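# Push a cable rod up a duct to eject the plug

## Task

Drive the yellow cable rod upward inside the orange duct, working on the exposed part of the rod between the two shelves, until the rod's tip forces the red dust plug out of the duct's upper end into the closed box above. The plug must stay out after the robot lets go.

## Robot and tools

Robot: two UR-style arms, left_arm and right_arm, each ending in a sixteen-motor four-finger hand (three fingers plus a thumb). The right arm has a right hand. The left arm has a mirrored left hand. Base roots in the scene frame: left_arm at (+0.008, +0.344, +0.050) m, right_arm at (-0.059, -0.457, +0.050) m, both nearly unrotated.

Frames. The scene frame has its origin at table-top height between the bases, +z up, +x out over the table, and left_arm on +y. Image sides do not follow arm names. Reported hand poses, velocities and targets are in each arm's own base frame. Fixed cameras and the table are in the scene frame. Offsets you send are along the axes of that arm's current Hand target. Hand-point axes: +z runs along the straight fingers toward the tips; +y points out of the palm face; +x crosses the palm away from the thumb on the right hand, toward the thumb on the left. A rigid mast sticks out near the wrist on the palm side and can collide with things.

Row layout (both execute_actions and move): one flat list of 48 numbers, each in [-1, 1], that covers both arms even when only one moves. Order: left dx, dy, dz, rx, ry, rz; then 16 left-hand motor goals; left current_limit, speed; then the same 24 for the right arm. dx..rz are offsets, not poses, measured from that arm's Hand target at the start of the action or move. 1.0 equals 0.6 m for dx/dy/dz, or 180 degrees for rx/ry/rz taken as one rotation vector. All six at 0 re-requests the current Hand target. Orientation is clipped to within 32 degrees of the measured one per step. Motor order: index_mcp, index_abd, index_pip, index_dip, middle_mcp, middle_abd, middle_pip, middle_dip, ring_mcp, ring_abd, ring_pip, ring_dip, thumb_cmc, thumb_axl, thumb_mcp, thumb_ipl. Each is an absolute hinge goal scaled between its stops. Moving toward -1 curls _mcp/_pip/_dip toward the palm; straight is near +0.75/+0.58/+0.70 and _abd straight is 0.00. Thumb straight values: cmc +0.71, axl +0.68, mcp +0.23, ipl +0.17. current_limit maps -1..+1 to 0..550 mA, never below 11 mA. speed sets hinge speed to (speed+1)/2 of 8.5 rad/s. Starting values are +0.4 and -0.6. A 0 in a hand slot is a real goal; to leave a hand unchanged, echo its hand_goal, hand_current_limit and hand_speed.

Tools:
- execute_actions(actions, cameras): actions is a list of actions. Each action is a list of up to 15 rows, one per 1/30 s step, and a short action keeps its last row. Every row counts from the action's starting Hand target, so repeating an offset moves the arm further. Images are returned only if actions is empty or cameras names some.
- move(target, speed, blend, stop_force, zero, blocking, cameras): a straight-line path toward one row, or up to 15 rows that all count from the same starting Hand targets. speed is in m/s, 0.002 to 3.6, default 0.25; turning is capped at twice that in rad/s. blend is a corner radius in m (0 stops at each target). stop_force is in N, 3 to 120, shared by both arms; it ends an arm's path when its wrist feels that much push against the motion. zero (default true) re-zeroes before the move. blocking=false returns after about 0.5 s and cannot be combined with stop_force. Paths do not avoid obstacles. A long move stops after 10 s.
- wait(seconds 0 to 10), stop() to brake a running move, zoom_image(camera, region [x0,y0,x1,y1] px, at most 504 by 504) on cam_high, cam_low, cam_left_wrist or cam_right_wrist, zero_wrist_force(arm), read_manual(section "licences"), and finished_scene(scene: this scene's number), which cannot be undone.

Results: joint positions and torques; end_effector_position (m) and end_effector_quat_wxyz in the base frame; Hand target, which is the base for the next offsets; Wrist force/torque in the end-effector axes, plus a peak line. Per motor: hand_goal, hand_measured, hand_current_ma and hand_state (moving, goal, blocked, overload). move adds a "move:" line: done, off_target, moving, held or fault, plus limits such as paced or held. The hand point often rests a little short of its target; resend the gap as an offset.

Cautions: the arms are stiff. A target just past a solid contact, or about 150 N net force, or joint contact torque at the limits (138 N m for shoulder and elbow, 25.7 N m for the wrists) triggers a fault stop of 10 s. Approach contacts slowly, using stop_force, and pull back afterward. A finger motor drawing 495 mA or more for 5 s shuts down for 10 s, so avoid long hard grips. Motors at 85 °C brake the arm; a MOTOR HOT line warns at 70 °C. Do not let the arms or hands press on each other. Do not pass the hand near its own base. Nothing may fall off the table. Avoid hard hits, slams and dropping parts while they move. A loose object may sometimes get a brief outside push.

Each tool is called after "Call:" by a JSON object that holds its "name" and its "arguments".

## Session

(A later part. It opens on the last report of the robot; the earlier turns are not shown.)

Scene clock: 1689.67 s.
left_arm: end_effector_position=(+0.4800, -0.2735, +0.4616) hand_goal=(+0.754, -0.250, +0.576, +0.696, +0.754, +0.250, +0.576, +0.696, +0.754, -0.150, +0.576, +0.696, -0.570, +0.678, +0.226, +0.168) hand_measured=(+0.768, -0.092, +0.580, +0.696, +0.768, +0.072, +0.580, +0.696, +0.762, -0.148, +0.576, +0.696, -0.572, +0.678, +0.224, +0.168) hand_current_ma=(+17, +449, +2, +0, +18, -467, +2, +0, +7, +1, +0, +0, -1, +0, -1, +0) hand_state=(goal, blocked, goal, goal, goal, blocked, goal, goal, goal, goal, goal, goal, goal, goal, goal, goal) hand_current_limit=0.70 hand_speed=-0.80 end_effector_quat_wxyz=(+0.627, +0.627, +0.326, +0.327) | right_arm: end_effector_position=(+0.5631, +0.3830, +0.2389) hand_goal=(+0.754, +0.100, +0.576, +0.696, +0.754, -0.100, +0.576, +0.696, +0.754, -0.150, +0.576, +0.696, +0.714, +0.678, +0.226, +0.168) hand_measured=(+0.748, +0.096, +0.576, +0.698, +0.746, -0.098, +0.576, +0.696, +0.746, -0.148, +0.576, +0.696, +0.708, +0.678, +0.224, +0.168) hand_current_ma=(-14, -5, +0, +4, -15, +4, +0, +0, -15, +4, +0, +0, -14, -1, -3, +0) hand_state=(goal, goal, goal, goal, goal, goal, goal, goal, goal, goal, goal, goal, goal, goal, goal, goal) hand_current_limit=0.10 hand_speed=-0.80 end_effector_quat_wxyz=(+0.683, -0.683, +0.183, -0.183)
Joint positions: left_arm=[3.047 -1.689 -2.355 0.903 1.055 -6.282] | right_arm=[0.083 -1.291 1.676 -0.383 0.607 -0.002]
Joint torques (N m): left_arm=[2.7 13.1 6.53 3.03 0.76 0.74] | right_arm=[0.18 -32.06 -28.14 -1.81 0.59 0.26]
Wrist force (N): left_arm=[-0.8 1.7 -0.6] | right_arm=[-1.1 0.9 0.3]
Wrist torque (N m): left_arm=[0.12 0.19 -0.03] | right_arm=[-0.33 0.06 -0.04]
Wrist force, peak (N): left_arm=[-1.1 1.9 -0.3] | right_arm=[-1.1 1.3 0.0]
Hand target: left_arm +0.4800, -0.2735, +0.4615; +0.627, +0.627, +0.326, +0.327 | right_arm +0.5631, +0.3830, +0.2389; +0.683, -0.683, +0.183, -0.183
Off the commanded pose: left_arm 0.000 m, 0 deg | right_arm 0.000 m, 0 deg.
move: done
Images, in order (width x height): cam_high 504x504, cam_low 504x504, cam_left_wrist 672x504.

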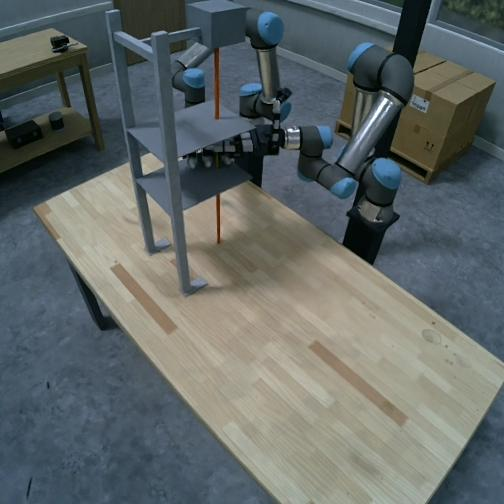

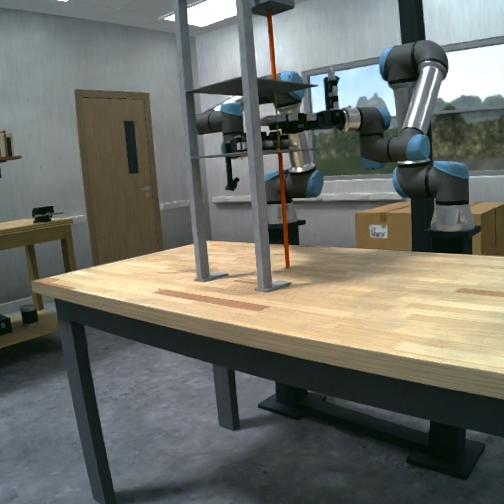

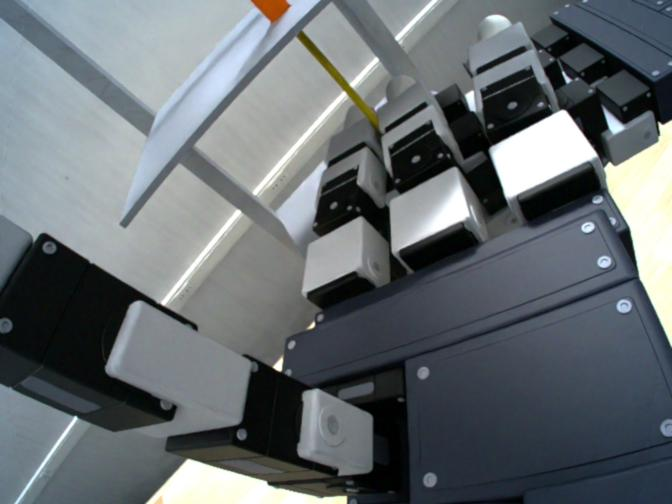

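Call:
{"name": "move", "arguments": {"target": [0,-0.0067,0,0,0,0,0.754,-0.25,0.576,0.696,0.754,0.25,0.576,0.696,0.754,-0.15,0.576,0.696,-0.571,0.678,0.226,0.168,0.7,-0.8,0,0,0,0,0,0,0.754,0.1,0.576,0.696,0.754,-0.1,0.576,0.696,0.754,-0.15,0.576,0.696,0.714,0.678,0.226,0.168,0.1,-0.8], "speed": 0.01, "cameras": []}}

Scene clock: 1703.40 s.
left_arm: end_effector_position=(+0.4800, -0.2735, +0.4576) hand_goal=(+0.754, -0.250, +0.576, +0.696, +0.754, +0.250, +0.576, +0.696, +0.754, -0.150, +0.576, +0.696, -0.570, +0.678, +0.226, +0.168) hand_measured=(+0.768, -0.092, +0.580, +0.696, +0.768, +0.072, +0.580, +0.696, +0.762, -0.148, +0.576, +0.696, -0.572, +0.678, +0.224, +0.168) hand_current_ma=(+17, +449, +2, +0, +18, -467, +2, +0, +7, +1, +0, +0, -1, +0, -1, +0) hand_state=(goal, blocked, goal, goal, goal, blocked, goal, goal, goal, goal, goal, goal, goal, goal, goal, goal) hand_current_limit=0.70 hand_speed=-0.80 end_effector_quat_wxyz=(+0.627, +0.627, +0.326, +0.327) | right_arm: end_effector_position=(+0.5631, +0.3830, +0.2389) hand_goal=(+0.754, +0.100, +0.576, +0.696, +0.754, -0.100, +0.576, +0.696, +0.754, -0.150, +0.576, +0.696, +0.714, +0.678, +0.226, +0.168) hand_measured=(+0.748, +0.096, +0.576, +0.698, +0.746, -0.098, +0.576, +0.696, +0.746, -0.148, +0.576, +0.696, +0.708, +0.678, +0.224, +0.168) hand_current_ma=(-14, -5, +0, +4, -15, +4, +0, +0, -15, +4, +0, +0, -14, -1, -3, +0) hand_state=(goal, goal, goal, goal, goal, goal, goal, goal, goal, goal, goal, goal, goal, goal, goal, goal) hand_current_limit=0.10 hand_speed=-0.80 end_effector_quat_wxyz=(+0.683, -0.683, +0.183, -0.183)
Joint positions: left_arm=[3.047 -1.699 -2.359 0.918 1.055 -6.282] | right_arm=[0.083 -1.291 1.676 -0.383 0.607 -0.002]
Joint torques (N m): left_arm=[5.81 13.83 7.52 3.49 -0.41 -0.89] | right_arm=[5.95 -32.98 -27.27 -1.72 -0.64 -0.2]
Wrist force (N): left_arm=[-0.7 1.5 -0.3] | right_arm=[-0.9 1.2 0.5]
Wrist torque (N m): left_arm=[0.08 0.19 -0.02] | right_arm=[-0.31 0.02 -0.01]
Wrist force, peak (N): left_arm=[-1.0 1.8 -0.5] | right_arm=[-1.1 1.3 0.4]
Hand target: left_arm +0.4800, -0.2735, +0.4575; +0.627, +0.627, +0.326, +0.327 | right_arm +0.5631, +0.3830, +0.2389; +0.683, -0.683, +0.183, -0.183
Off the commanded pose: left_arm 0.000 m, 0 deg | right_arm 0.000 m, 0 deg.
move: done
No camera images: "cameras" was empty.

Call:
{"name": "move", "arguments": {"target": [0,0.124,0,0,0,0,0.754,-0.25,0.576,0.696,0.754,0.25,0.576,0.696,0.754,-0.15,0.576,0.696,-0.571,0.678,0.226,0.168,0.7,-0.8,0,0,0,0,0,0,0.754,0.1,0.576,0.696,0.754,-0.1,0.576,0.696,0.754,-0.15,0.576,0.696,0.714,0.678,0.226,0.168,0.1,-0.8], "speed": 0.05, "stop_force": 5, "cameras": []}}

Scene clock: 1716.70 s.
left_arm: end_effector_position=(+0.4799, -0.2735, +0.5319) hand_goal=(+0.754, -0.250, +0.576, +0.696, +0.754, +0.250, +0.576, +0.696, +0.754, -0.150, +0.576, +0.696, -0.570, +0.678, +0.226, +0.168) hand_measured=(+0.768, -0.092, +0.580, +0.696, +0.768, +0.072, +0.580, +0.696, +0.762, -0.148, +0.576, +0.696, -0.572, +0.678, +0.224, +0.168) hand_current_ma=(+17, +449, +2, +0, +18, -467, +2, +0, +7, +1, +0, +0, -1, +0, -1, +0) hand_state=(goal, blocked, goal, goal, goal, blocked, goal, goal, goal, goal, goal, goal, goal, goal, goal, goal) hand_current_limit=0.70 hand_speed=-0.80 end_effector_quat_wxyz=(+0.627, +0.627, +0.326, +0.327) | right_arm: end_effector_position=(+0.5631, +0.3830, +0.2389) hand_goal=(+0.754, +0.100, +0.576, +0.696, +0.754, -0.100, +0.576, +0.696, +0.754, -0.150, +0.576, +0.696, +0.714, +0.678, +0.226, +0.168) hand_measured=(+0.748, +0.096, +0.576, +0.698, +0.746, -0.098, +0.576, +0.696, +0.746, -0.148, +0.576, +0.696, +0.708, +0.678, +0.224, +0.168) hand_current_ma=(-14, -5, +0, +4, -15, +4, +0, +0, -15, +4, +0, +0, -14, -1, -3, +0) hand_state=(goal, goal, goal, goal, goal, goal, goal, goal, goal, goal, goal, goal, goal, goal, goal, goal) hand_current_limit=0.10 hand_speed=-0.80 end_effector_quat_wxyz=(+0.683, -0.683, +0.183, -0.183)
Joint positions: left_arm=[3.047 -1.531 -2.27 0.66 1.055 -6.282] | right_arm=[0.083 -1.291 1.676 -0.383 0.607 -0.002]
Joint torques (N m): left_arm=[-7.77 26.46 25.14 -0.14 2.51 1.85] | right_arm=[6.95 -35.26 -27.3 -1.41 -0.64 -0.84]
Wrist force (N): left_arm=[-1.0 1.5 -0.2] | right_arm=[-0.9 1.2 0.2]
Wrist torque (N m): left_arm=[0.05 0.23 -0.05] | right_arm=[-0.30 0.03 -0.02]
Wrist force, peak (N): left_arm=[-1.0 2.0 0.0] | right_arm=[-1.2 1.3 0.6]
Hand target: left_arm +0.4799, -0.2735, +0.5319; +0.627, +0.627, +0.326, +0.327 | right_arm +0.5631, +0.3830, +0.2389; +0.683, -0.683, +0.183, -0.183
Off the commanded pose: left_arm 0.000 m, 0 deg | right_arm 0.000 m, 0 deg.
move: done
No camera images: "cameras" was empty.

Call:
{"name": "move", "arguments": {"target": [[0,0,0,0,0,0,0.754,-0.25,0.576,0.696,0.754,0.25,0.576,0.696,0.754,-0.15,0.576,0.696,-0.571,0.678,0.226,0.168,0.7,-0.8,0,0,0,0,0,0,0.754,-0.4,0.576,0.696,0.754,-0.1,0.576,0.696,0.754,-0.15,0.576,0.696,0.714,0.678,0.226,0.168,0.1,-0.8],[0,0,0,0,0,0,0.754,0.05,0.576,0.696,0.754,-0.05,0.576,0.696,0.754,-0.15,0.576,0.696,-0.571,0.678,0.226,0.168,0.2,-0.8,0,0,0,0,0,0,0.754,-0.4,0.576,0.696,0.754,-0.1,0.576,0.696,0.754,-0.15,0.576,0.696,0.714,0.678,0.226,0.168,0.1,-0.8],[0,-0.1165,0,0,0,0,0.754,-0.25,0.576,0.696,0.754,0.25,0.576,0.696,0.754,-0.15,0.576,0.696,-0.571,0.678,0.226,0.168,0.7,-0.8,0,0,0,0,0,0,0.754,-0.4,0.576,0.696,0.754,-0.1,0.576,0.696,0.754,-0.15,0.576,0.696,0.714,0.678,0.226,0.168,0.1,-0.8],[0,-0.1165,0,0,0,0,0.754,-0.25,0.576,0.696,0.754,0.25,0.576,0.696,0.754,-0.15,0.576,0.696,-0.571,0.678,0.226,0.168,0.7,-0.8,0,0,0,0,0,0,0.754,0.1,0.576,0.696,0.754,-0.1,0.576,0.696,0.754,-0.15,0.576,0.696,0.714,0.678,0.226,0.168,0.1,-0.8]], "speed": 0.08, "cameras": []}}

Call:
{"name": "move", "arguments": {"target": [0,0.1165,0,0,0,0,0.754,-0.25,0.576,0.696,0.754,0.25,0.576,0.696,0.754,-0.15,0.576,0.696,-0.571,0.678,0.226,0.168,0.7,-0.8,0,0,0,0,0,0,0.754,0.1,0.576,0.696,0.754,-0.1,0.576,0.696,0.754,-0.15,0.576,0.696,0.714,0.678,0.226,0.168,0.1,-0.8], "speed": 0.05, "stop_force": 5, "cameras": ["cam_low", "cam_high"]}}

Scene clock: 1737.80 s.
left_arm: end_effector_position=(+0.4800, -0.2735, +0.4620) hand_goal=(+0.754, -0.250, +0.576, +0.696, +0.754, +0.250, +0.576, +0.696, +0.754, -0.150, +0.576, +0.696, -0.570, +0.678, +0.226, +0.168) hand_measured=(+0.768, -0.092, +0.580, +0.696, +0.768, +0.072, +0.580, +0.696, +0.762, -0.148, +0.576, +0.696, -0.572, +0.678, +0.224, +0.168) hand_current_ma=(+17, +453, +2, +0, +18, -467, +2, +0, +7, +1, +0, +0, -1, +0, -1, +0) hand_state=(goal, blocked, goal, goal, goal, blocked, goal, goal, goal, goal, goal, goal, goal, goal, goal, goal) hand_current_limit=0.70 hand_speed=-0.80 end_effector_quat_wxyz=(+0.627, +0.627, +0.326, +0.327) | right_arm: end_effector_position=(+0.5631, +0.3830, +0.2389) hand_goal=(+0.754, +0.100, +0.576, +0.696, +0.754, -0.100, +0.576, +0.696, +0.754, -0.150, +0.576, +0.696, +0.714, +0.678, +0.226, +0.168) hand_measured=(+0.748, +0.096, +0.576, +0.698, +0.746, -0.098, +0.576, +0.696, +0.746, -0.148, +0.576, +0.696, +0.708, +0.678, +0.224, +0.168) hand_current_ma=(-15, -5, +0, +4, -15, +4, +0, +0, -15, +4, +0, +0, -14, -1, -3, +0) hand_state=(goal, goal, goal, goal, goal, goal, goal, goal, goal, goal, goal, goal, goal, goal, goal, goal) hand_current_limit=0.10 hand_speed=-0.80 end_effector_quat_wxyz=(+0.683, -0.683, +0.183, -0.183)
Joint positions: left_arm=[3.047 -1.688 -2.355 0.902 1.055 -6.282] | right_arm=[0.083 -1.291 1.676 -0.383 0.607 -0.002]
Joint torques (N m): left_arm=[8.93 12.4 7.17 2.32 -1.03 -2.01] | right_arm=[-6.52 -36 -27.74 -0.93 -0.36 -1.51]
Wrist force (N): left_arm=[-1.1 1.6 -0.1] | right_arm=[-1.0 1.1 0.4]
Wrist torque (N m): left_arm=[0.08 0.24 0.00] | right_arm=[-0.32 0.04 -0.03]
Wrist force, peak (N): left_arm=[-1.4 1.9 1.6] | right_arm=[-3.5 1.2 0.5]
Hand target: left_arm +0.4800, -0.2735, +0.4620; +0.627, +0.627, +0.326, +0.327 | right_arm +0.5631, +0.3830, +0.2389; +0.683, -0.683, +0.183, -0.183
Off the commanded pose: left_arm 0.000 m, 0 deg | right_arm 0.000 m, 0 deg.
move: done
No camera images: "cameras" was empty.

Scene clock: 1740.37 s.
left_arm: end_effector_position=(+0.4799, -0.2735, +0.5319) hand_goal=(+0.754, -0.250, +0.576, +0.696, +0.754, +0.250, +0.576, +0.696, +0.754, -0.150, +0.576, +0.696, -0.570, +0.678, +0.226, +0.168) hand_measured=(+0.768, -0.092, +0.580, +0.696, +0.768, +0.072, +0.580, +0.696, +0.762, -0.148, +0.576, +0.696, -0.572, +0.678, +0.224, +0.168) hand_current_ma=(+17, +453, +2, +0, +18, -467, +2, +0, +7, +1, +0, +0, -1, +0, -1, +0) hand_state=(goal, blocked, goal, goal, goal, blocked, goal, goal, goal, goal, goal, goal, goal, goal, goal, goal) hand_current_limit=0.70 hand_speed=-0.80 end_effector_quat_wxyz=(+0.627, +0.627, +0.326, +0.327) | right_arm: end_effector_position=(+0.5631, +0.3830, +0.2389) hand_goal=(+0.754, +0.100, +0.576, +0.696, +0.754, -0.100, +0.576, +0.696, +0.754, -0.150, +0.576, +0.696, +0.714, +0.678, +0.226, +0.168) hand_measured=(+0.748, +0.096, +0.576, +0.698, +0.746, -0.098, +0.576, +0.696, +0.746, -0.148, +0.576, +0.696, +0.708, +0.678, +0.224, +0.168) hand_current_ma=(-15, -5, +0, +4, -15, +4, +0, +0, -15, +4, +0, +0, -14, -1, -3, +0) hand_state=(goal, goal, goal, goal, goal, goal, goal, goal, goal, goal, goal, goal, goal, goal, goal, goal) hand_current_limit=0.10 hand_speed=-0.80 end_effector_quat_wxyz=(+0.683, -0.683, +0.183, -0.183)
Joint positions: left_arm=[3.047 -1.531 -2.27 0.66 1.055 -6.282] | right_arm=[0.083 -1.291 1.676 -0.383 0.607 -0.002]
Joint torques (N m): left_arm=[-8.17 25.65 25.75 -0.35 2.13 1.62] | right_arm=[-4.96 -35.47 -27.04 -0.98 0.06 -1.41]
Wrist force (N): left_arm=[-0.9 1.6 -0.2] | right_arm=[-0.9 1.1 0.5]
Wrist torque (N m): left_arm=[0.06 0.21 -0.04] | right_arm=[-0.32 0.03 -0.02]
Wrist force, peak (N): left_arm=[-1.2 1.9 -0.3] | right_arm=[-1.2 1.2 0.4]
Hand target: left_arm +0.4799, -0.2735, +0.5319; +0.627, +0.627, +0.326, +0.327 | right_arm +0.5631, +0.3830, +0.2389; +0.683, -0.683, +0.183, -0.183
Off the commanded pose: left_arm 0.000 m, 0 deg | right_arm 0.000 m, 0 deg.
move: done
Images, in order (width x height): cam_high 504x504, cam_low 504x504.

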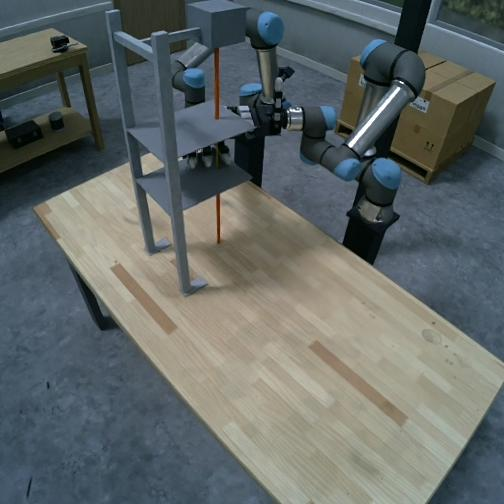

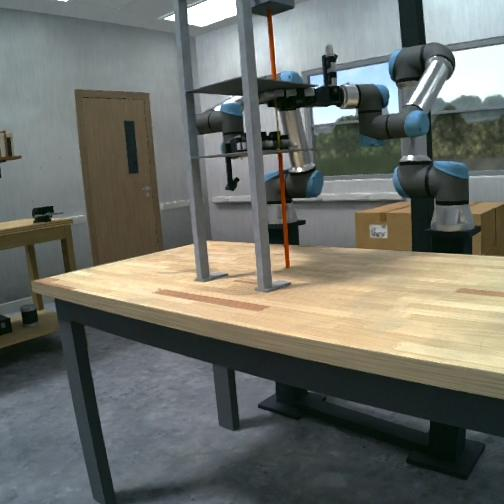

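Call:
{"name": "move", "arguments": {"target": [[0,0,0,0,0,0,0.754,-0.25,0.576,0.696,0.754,0.25,0.576,0.696,0.754,-0.15,0.576,0.696,-0.571,0.678,0.226,0.168,0.7,-0.8,0,0,0,0,0,0,0.754,-0.4,0.576,0.696,0.754,-0.1,0.576,0.696,0.754,-0.15,0.576,0.696,0.714,0.678,0.226,0.168,0.1,-0.8],[0,0,0,0,0,0,0.754,0.05,0.576,0.696,0.754,-0.05,0.576,0.696,0.754,-0.15,0.576,0.696,-0.571,0.678,0.226,0.168,0.2,-0.8,0,0,0,0,0,0,0.754,-0.4,0.576,0.696,0.754,-0.1,0.576,0.696,0.754,-0.15,0.576,0.696,0.714,0.678,0.226,0.168,0.1,-0.8],[0,-0.1165,0,0,0,0,0.754,-0.25,0.576,0.696,0.754,0.25,0.576,0.696,0.754,-0.15,0.576,0.696,-0.571,0.678,0.226,0.168,0.7,-0.8,0,0,0,0,0,0,0.754,-0.4,0.576,0.696,0.754,-0.1,0.576,0.696,0.754,-0.15,0.576,0.696,0.714,0.678,0.226,0.168,0.1,-0.8],[0,-0.1165,0,0,0,0,0.754,-0.25,0.576,0.696,0.754,0.25,0.576,0.696,0.754,-0.15,0.576,0.696,-0.571,0.678,0.226,0.168,0.7,-0.8,0,0,0,0,0,0,0.754,0.1,0.576,0.696,0.754,-0.1,0.576,0.696,0.754,-0.15,0.576,0.696,0.714,0.678,0.226,0.168,0.1,-0.8]], "speed": 0.08, "cameras": []}}

Call:
{"name": "move", "arguments": {"target": [0,0.1165,0,0,0,0,0.754,-0.25,0.576,0.696,0.754,0.25,0.576,0.696,0.754,-0.15,0.576,0.696,-0.571,0.678,0.226,0.168,0.7,-0.8,0,0,0,0,0,0,0.754,0.1,0.576,0.696,0.754,-0.1,0.576,0.696,0.754,-0.15,0.576,0.696,0.714,0.678,0.226,0.168,0.1,-0.8], "speed": 0.04, "stop_force": 5, "cameras": ["cam_low", "cam_high"]}}

Call:
{"name": "zoom_image", "arguments": {"camera": "cam_low", "region": [230, 80, 330, 180]}}

Scene clock: 1759.57 s.
left_arm: end_effector_position=(+0.4800, -0.2735, +0.4620) hand_goal=(+0.754, -0.250, +0.576, +0.696, +0.754, +0.250, +0.576, +0.696, +0.754, -0.150, +0.576, +0.696, -0.570, +0.678, +0.226, +0.168) hand_measured=(+0.768, -0.090, +0.580, +0.696, +0.768, +0.074, +0.580, +0.696, +0.762, -0.148, +0.576, +0.696, -0.572, +0.678, +0.224, +0.168) hand_current_ma=(+17, +456, +2, +0, +18, -467, +2, +0, +7, +1, +0, +0, -1, +0, -1, +0) hand_state=(goal, blocked, goal, goal, goal, blocked, goal, goal, goal, goal, goal, goal, goal, goal, goal, goal) hand_current_limit=0.70 hand_speed=-0.80 end_effector_quat_wxyz=(+0.627, +0.627, +0.326, +0.327) | right_arm: end_effector_position=(+0.5631, +0.3830, +0.2389) hand_goal=(+0.754, +0.100, +0.576, +0.696, +0.754, -0.100, +0.576, +0.696, +0.754, -0.150, +0.576, +0.696, +0.714, +0.678, +0.226, +0.168) hand_measured=(+0.746, +0.096, +0.576, +0.698, +0.746, -0.098, +0.576, +0.696, +0.746, -0.148, +0.576, +0.696, +0.708, +0.678, +0.224, +0.168) hand_current_ma=(-15, -5, +0, +3, -15, +4, +0, +0, -15, +4, +0, +0, -14, -1, -3, +0) hand_state=(goal, goal, goal, goal, goal, goal, goal, goal, goal, goal, goal, goal, goal, goal, goal, goal) hand_current_limit=0.10 hand_speed=-0.80 end_effector_quat_wxyz=(+0.683, -0.683, +0.183, -0.183)
Joint positions: left_arm=[3.047 -1.688 -2.355 0.902 1.055 -6.282] | right_arm=[0.083 -1.291 1.676 -0.383 0.607 -0.002]
Joint torques (N m): left_arm=[9.72 14.58 5.26 2.77 -1.24 -1.78] | right_arm=[-5.36 -35.44 -27.71 -0.68 1.54 -1.34]
Wrist force (N): left_arm=[-1.2 1.3 -0.3] | right_arm=[-1.0 1.3 0.3]
Wrist torque (N m): left_arm=[0.06 0.25 0.01] | right_arm=[-0.29 0.05 -0.03]
Wrist force, peak (N): left_arm=[-1.2 2.0 1.5] | right_arm=[-3.6 1.3 0.3]
Hand target: left_arm +0.4800, -0.2735, +0.4620; +0.627, +0.627, +0.326, +0.327 | right_arm +0.5631, +0.3830, +0.2389; +0.683, -0.683, +0.183, -0.183
Off the commanded pose: left_arm 0.000 m, 0 deg | right_arm 0.000 m, 0 deg.
move: done
No camera images: "cameras" was empty.

Scene clock: 1762.43 s.
left_arm: end_effector_position=(+0.4799, -0.2735, +0.5319) hand_goal=(+0.754, -0.250, +0.576, +0.696, +0.754, +0.250, +0.576, +0.696, +0.754, -0.150, +0.576, +0.696, -0.570, +0.678, +0.226, +0.168) hand_measured=(+0.768, -0.090, +0.580, +0.696, +0.768, +0.074, +0.580, +0.696, +0.762, -0.148, +0.576, +0.696, -0.572, +0.678, +0.224, +0.168) hand_current_ma=(+17, +456, +2, +0, +18, -467, +2, +0, +7, +1, +0, +0, -1, +0, -1, +0) hand_state=(goal, blocked, goal, goal, goal, blocked, goal, goal, goal, goal, goal, goal, goal, goal, goal, goal) hand_current_limit=0.70 hand_speed=-0.80 end_effector_quat_wxyz=(+0.627, +0.627, +0.326, +0.327) | right_arm: end_effector_position=(+0.5631, +0.3830, +0.2389) hand_goal=(+0.754, +0.100, +0.576, +0.696, +0.754, -0.100, +0.576, +0.696, +0.754, -0.150, +0.576, +0.696, +0.714, +0.678, +0.226, +0.168) hand_measured=(+0.746, +0.096, +0.576, +0.698, +0.746, -0.098, +0.576, +0.696, +0.746, -0.148, +0.576, +0.696, +0.708, +0.678, +0.224, +0.168) hand_current_ma=(-15, -5, +0, +3, -15, +4, +0, +0, -15, +4, +0, +0, -14, -1, -3, +0) hand_state=(goal, goal, goal, goal, goal, goal, goal, goal, goal, goal, goal, goal, goal, goal, goal, goal) hand_current_limit=0.10 hand_speed=-0.80 end_effector_quat_wxyz=(+0.683, -0.683, +0.183, -0.183)
Joint positions: left_arm=[3.047 -1.531 -2.27 0.66 1.055 -6.282] | right_arm=[0.083 -1.291 1.676 -0.383 0.607 -0.002]
Joint torques (N m): left_arm=[-8.07 26.83 25.07 -0.17 2.21 1.78] | right_arm=[-4.53 -35.54 -26.89 -0.4 1.22 -1.09]
Wrist force (N): left_arm=[-0.9 1.4 0.0] | right_arm=[-1.0 1.3 0.4]
Wrist torque (N m): left_arm=[0.03 0.21 0.00] | right_arm=[-0.29 0.04 -0.02]
Wrist force, peak (N): left_arm=[-1.1 1.8 0.0] | right_arm=[-1.2 1.3 0.1]
Hand target: left_arm +0.4799, -0.2735, +0.5319; +0.627, +0.627, +0.326, +0.327 | right_arm +0.5631, +0.3830, +0.2389; +0.683, -0.683, +0.183, -0.183
Off the commanded pose: left_arm 0.000 m, 0 deg | right_arm 0.000 m, 0 deg.
move: done
Images, in order (width x height): cam_high 504x504, cam_low 504x504.

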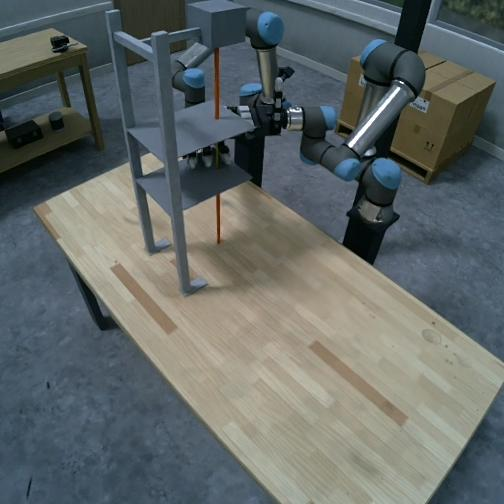

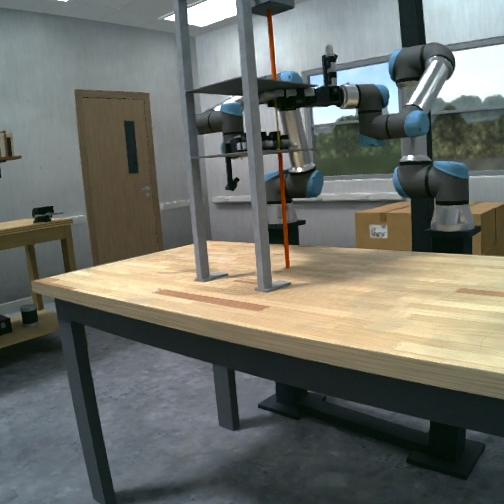

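Scaled by 5.040.

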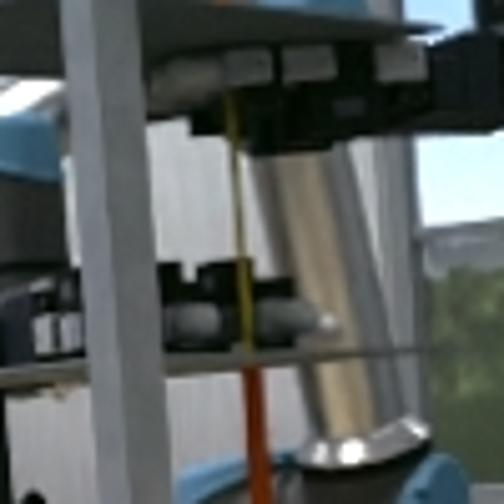

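Call:
{"name": "move", "arguments": {"target": [[0,0,0,0,0,0,0.754,-0.25,0.576,0.696,0.754,0.25,0.576,0.696,0.754,-0.15,0.576,0.696,-0.571,0.678,0.226,0.168,0.7,-0.8,0,0,0,0,0,0,0.754,-0.4,0.576,0.696,0.754,-0.1,0.576,0.696,0.754,-0.15,0.576,0.696,0.714,0.678,0.226,0.168,0.1,-0.8],[0,0,0,0,0,0,0.754,0.05,0.576,0.696,0.754,-0.05,0.576,0.696,0.754,-0.15,0.576,0.696,-0.571,0.678,0.226,0.168,0.2,-0.8,0,0,0,0,0,0,0.754,-0.4,0.576,0.696,0.754,-0.1,0.576,0.696,0.754,-0.15,0.576,0.696,0.714,0.678,0.226,0.168,0.1,-0.8],[0,-0.1165,0,0,0,0,0.754,-0.25,0.576,0.696,0.754,0.25,0.576,0.696,0.754,-0.15,0.576,0.696,-0.571,0.678,0.226,0.168,0.7,-0.8,0,0,0,0,0,0,0.754,-0.4,0.576,0.696,0.754,-0.1,0.576,0.696,0.754,-0.15,0.576,0.696,0.714,0.678,0.226,0.168,0.1,-0.8],[0,-0.1165,0,0,0,0,0.754,-0.25,0.576,0.696,0.754,0.25,0.576,0.696,0.754,-0.15,0.576,0.696,-0.571,0.678,0.226,0.168,0.7,-0.8,0,0,0,0,0,0,0.754,0.1,0.576,0.696,0.754,-0.1,0.576,0.696,0.754,-0.15,0.576,0.696,0.714,0.678,0.226,0.168,0.1,-0.8],[0,-0.124,0,0,0,0,0.754,-0.25,0.576,0.696,0.754,0.25,0.576,0.696,0.754,-0.15,0.576,0.696,-0.571,0.678,0.226,0.168,0.7,-0.8,0,0,0,0,0,0,0.754,0.1,0.576,0.696,0.754,-0.1,0.576,0.696,0.754,-0.15,0.576,0.696,0.714,0.678,0.226,0.168,0.1,-0.8]], "speed": [0.08, 0.08, 0.08, 0.08, 0.02], "cameras": ["cam_low", "cam_left_wrist"]}}

Call:
{"name": "zoom_image", "arguments": {"camera": "cam_low", "region": [240, 80, 320, 180]}}

Scene clock: 1792.60 s.
left_arm: end_effector_position=(+0.4800, -0.2735, +0.4576) hand_goal=(+0.754, -0.250, +0.576, +0.696, +0.754, +0.250, +0.576, +0.696, +0.754, -0.150, +0.576, +0.696, -0.570, +0.678, +0.226, +0.168) hand_measured=(+0.768, -0.088, +0.580, +0.696, +0.768, +0.074, +0.580, +0.696, +0.762, -0.148, +0.576, +0.696, -0.572, +0.678, +0.224, +0.168) hand_current_ma=(+17, +463, +2, +0, +18, -467, +2, +0, +7, +1, +0, +0, -1, +0, -1, +0) hand_state=(goal, blocked, goal, goal, goal, blocked, goal, goal, goal, goal, goal, goal, goal, goal, goal, goal) hand_current_limit=0.70 hand_speed=-0.80 end_effector_quat_wxyz=(+0.627, +0.627, +0.326, +0.327) end_effector_velocity=(+0.001, +0.000, -0.002) end_effector_angular_velocity=(-0.001, +0.003, +0.000) | right_arm: end_effector_position=(+0.5631, +0.3830, +0.2389) hand_goal=(+0.754, +0.100, +0.576, +0.696, +0.754, -0.100, +0.576, +0.696, +0.754, -0.150, +0.576, +0.696, +0.714, +0.678, +0.226, +0.168) hand_measured=(+0.746, +0.096, +0.576, +0.698, +0.746, -0.098, +0.576, +0.696, +0.746, -0.148, +0.576, +0.696, +0.708, +0.678, +0.224, +0.168) hand_current_ma=(-16, -5, +0, +3, -15, +4, +0, +0, -15, +4, +0, +0, -14, -1, -3, +0) hand_state=(goal, goal, goal, goal, goal, goal, goal, goal, goal, goal, goal, goal, goal, goal, goal, goal) hand_current_limit=0.10 hand_speed=-0.80 end_effector_quat_wxyz=(+0.683, -0.683, +0.183, -0.183)
Joint positions: left_arm=[3.047 -1.699 -2.359 0.918 1.055 -6.282] | right_arm=[0.083 -1.291 1.676 -0.383 0.607 -0.002]
Joint velocities: left_arm=[0 -0.005 0 0.003 0 -0.001] | right_arm=[within noise]
Joint torques (N m): left_arm=[9.49 13.88 6.91 3.3 -1.58 -0.87] | right_arm=[-1.67 -36.62 -27.18 -0.27 1.25 -0.8]
Wrist force (N): left_arm=[-0.8 1.5 -0.2] | right_arm=[-1.1 1.2 0.3]
Wrist torque (N m): left_arm=[0.08 0.21 0.03] | right_arm=[-0.30 0.06 -0.04]
Wrist force, peak (N): left_arm=[-1.0 2.4 -0.2] | right_arm=[-3.6 1.4 0.6]
Hand target: left_arm +0.4800, -0.2735, +0.4575; +0.627, +0.627, +0.326, +0.327 | right_arm +0.5631, +0.3830, +0.2389; +0.683, -0.683, +0.183, -0.183
Off the commanded pose: left_arm 0.000 m, 0 deg | right_arm 0.000 m, 0 deg.
move: done
Images, in order (width x height): cam_low 504x504, cam_left_wrist 672x504.

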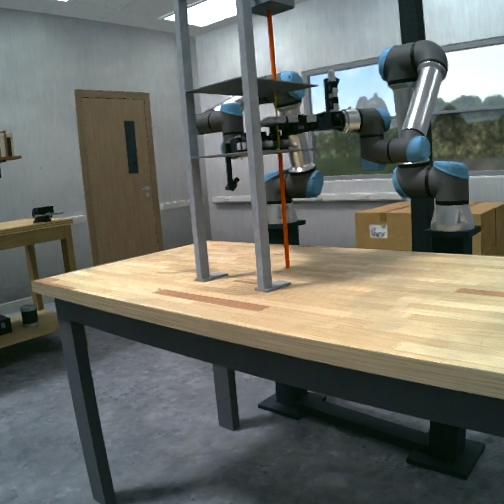

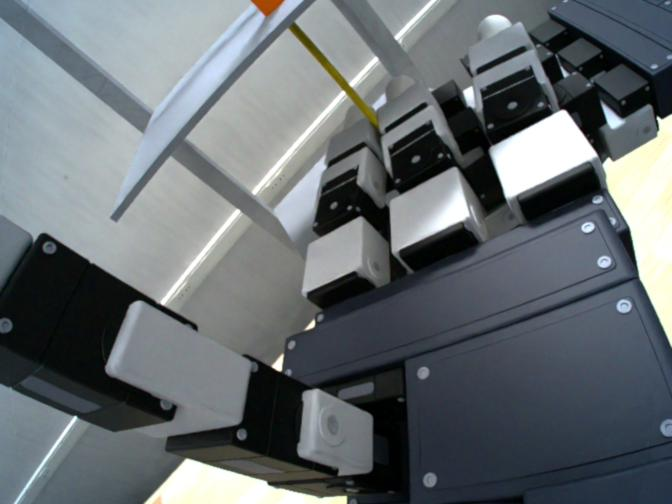

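Scaled by 5.040.

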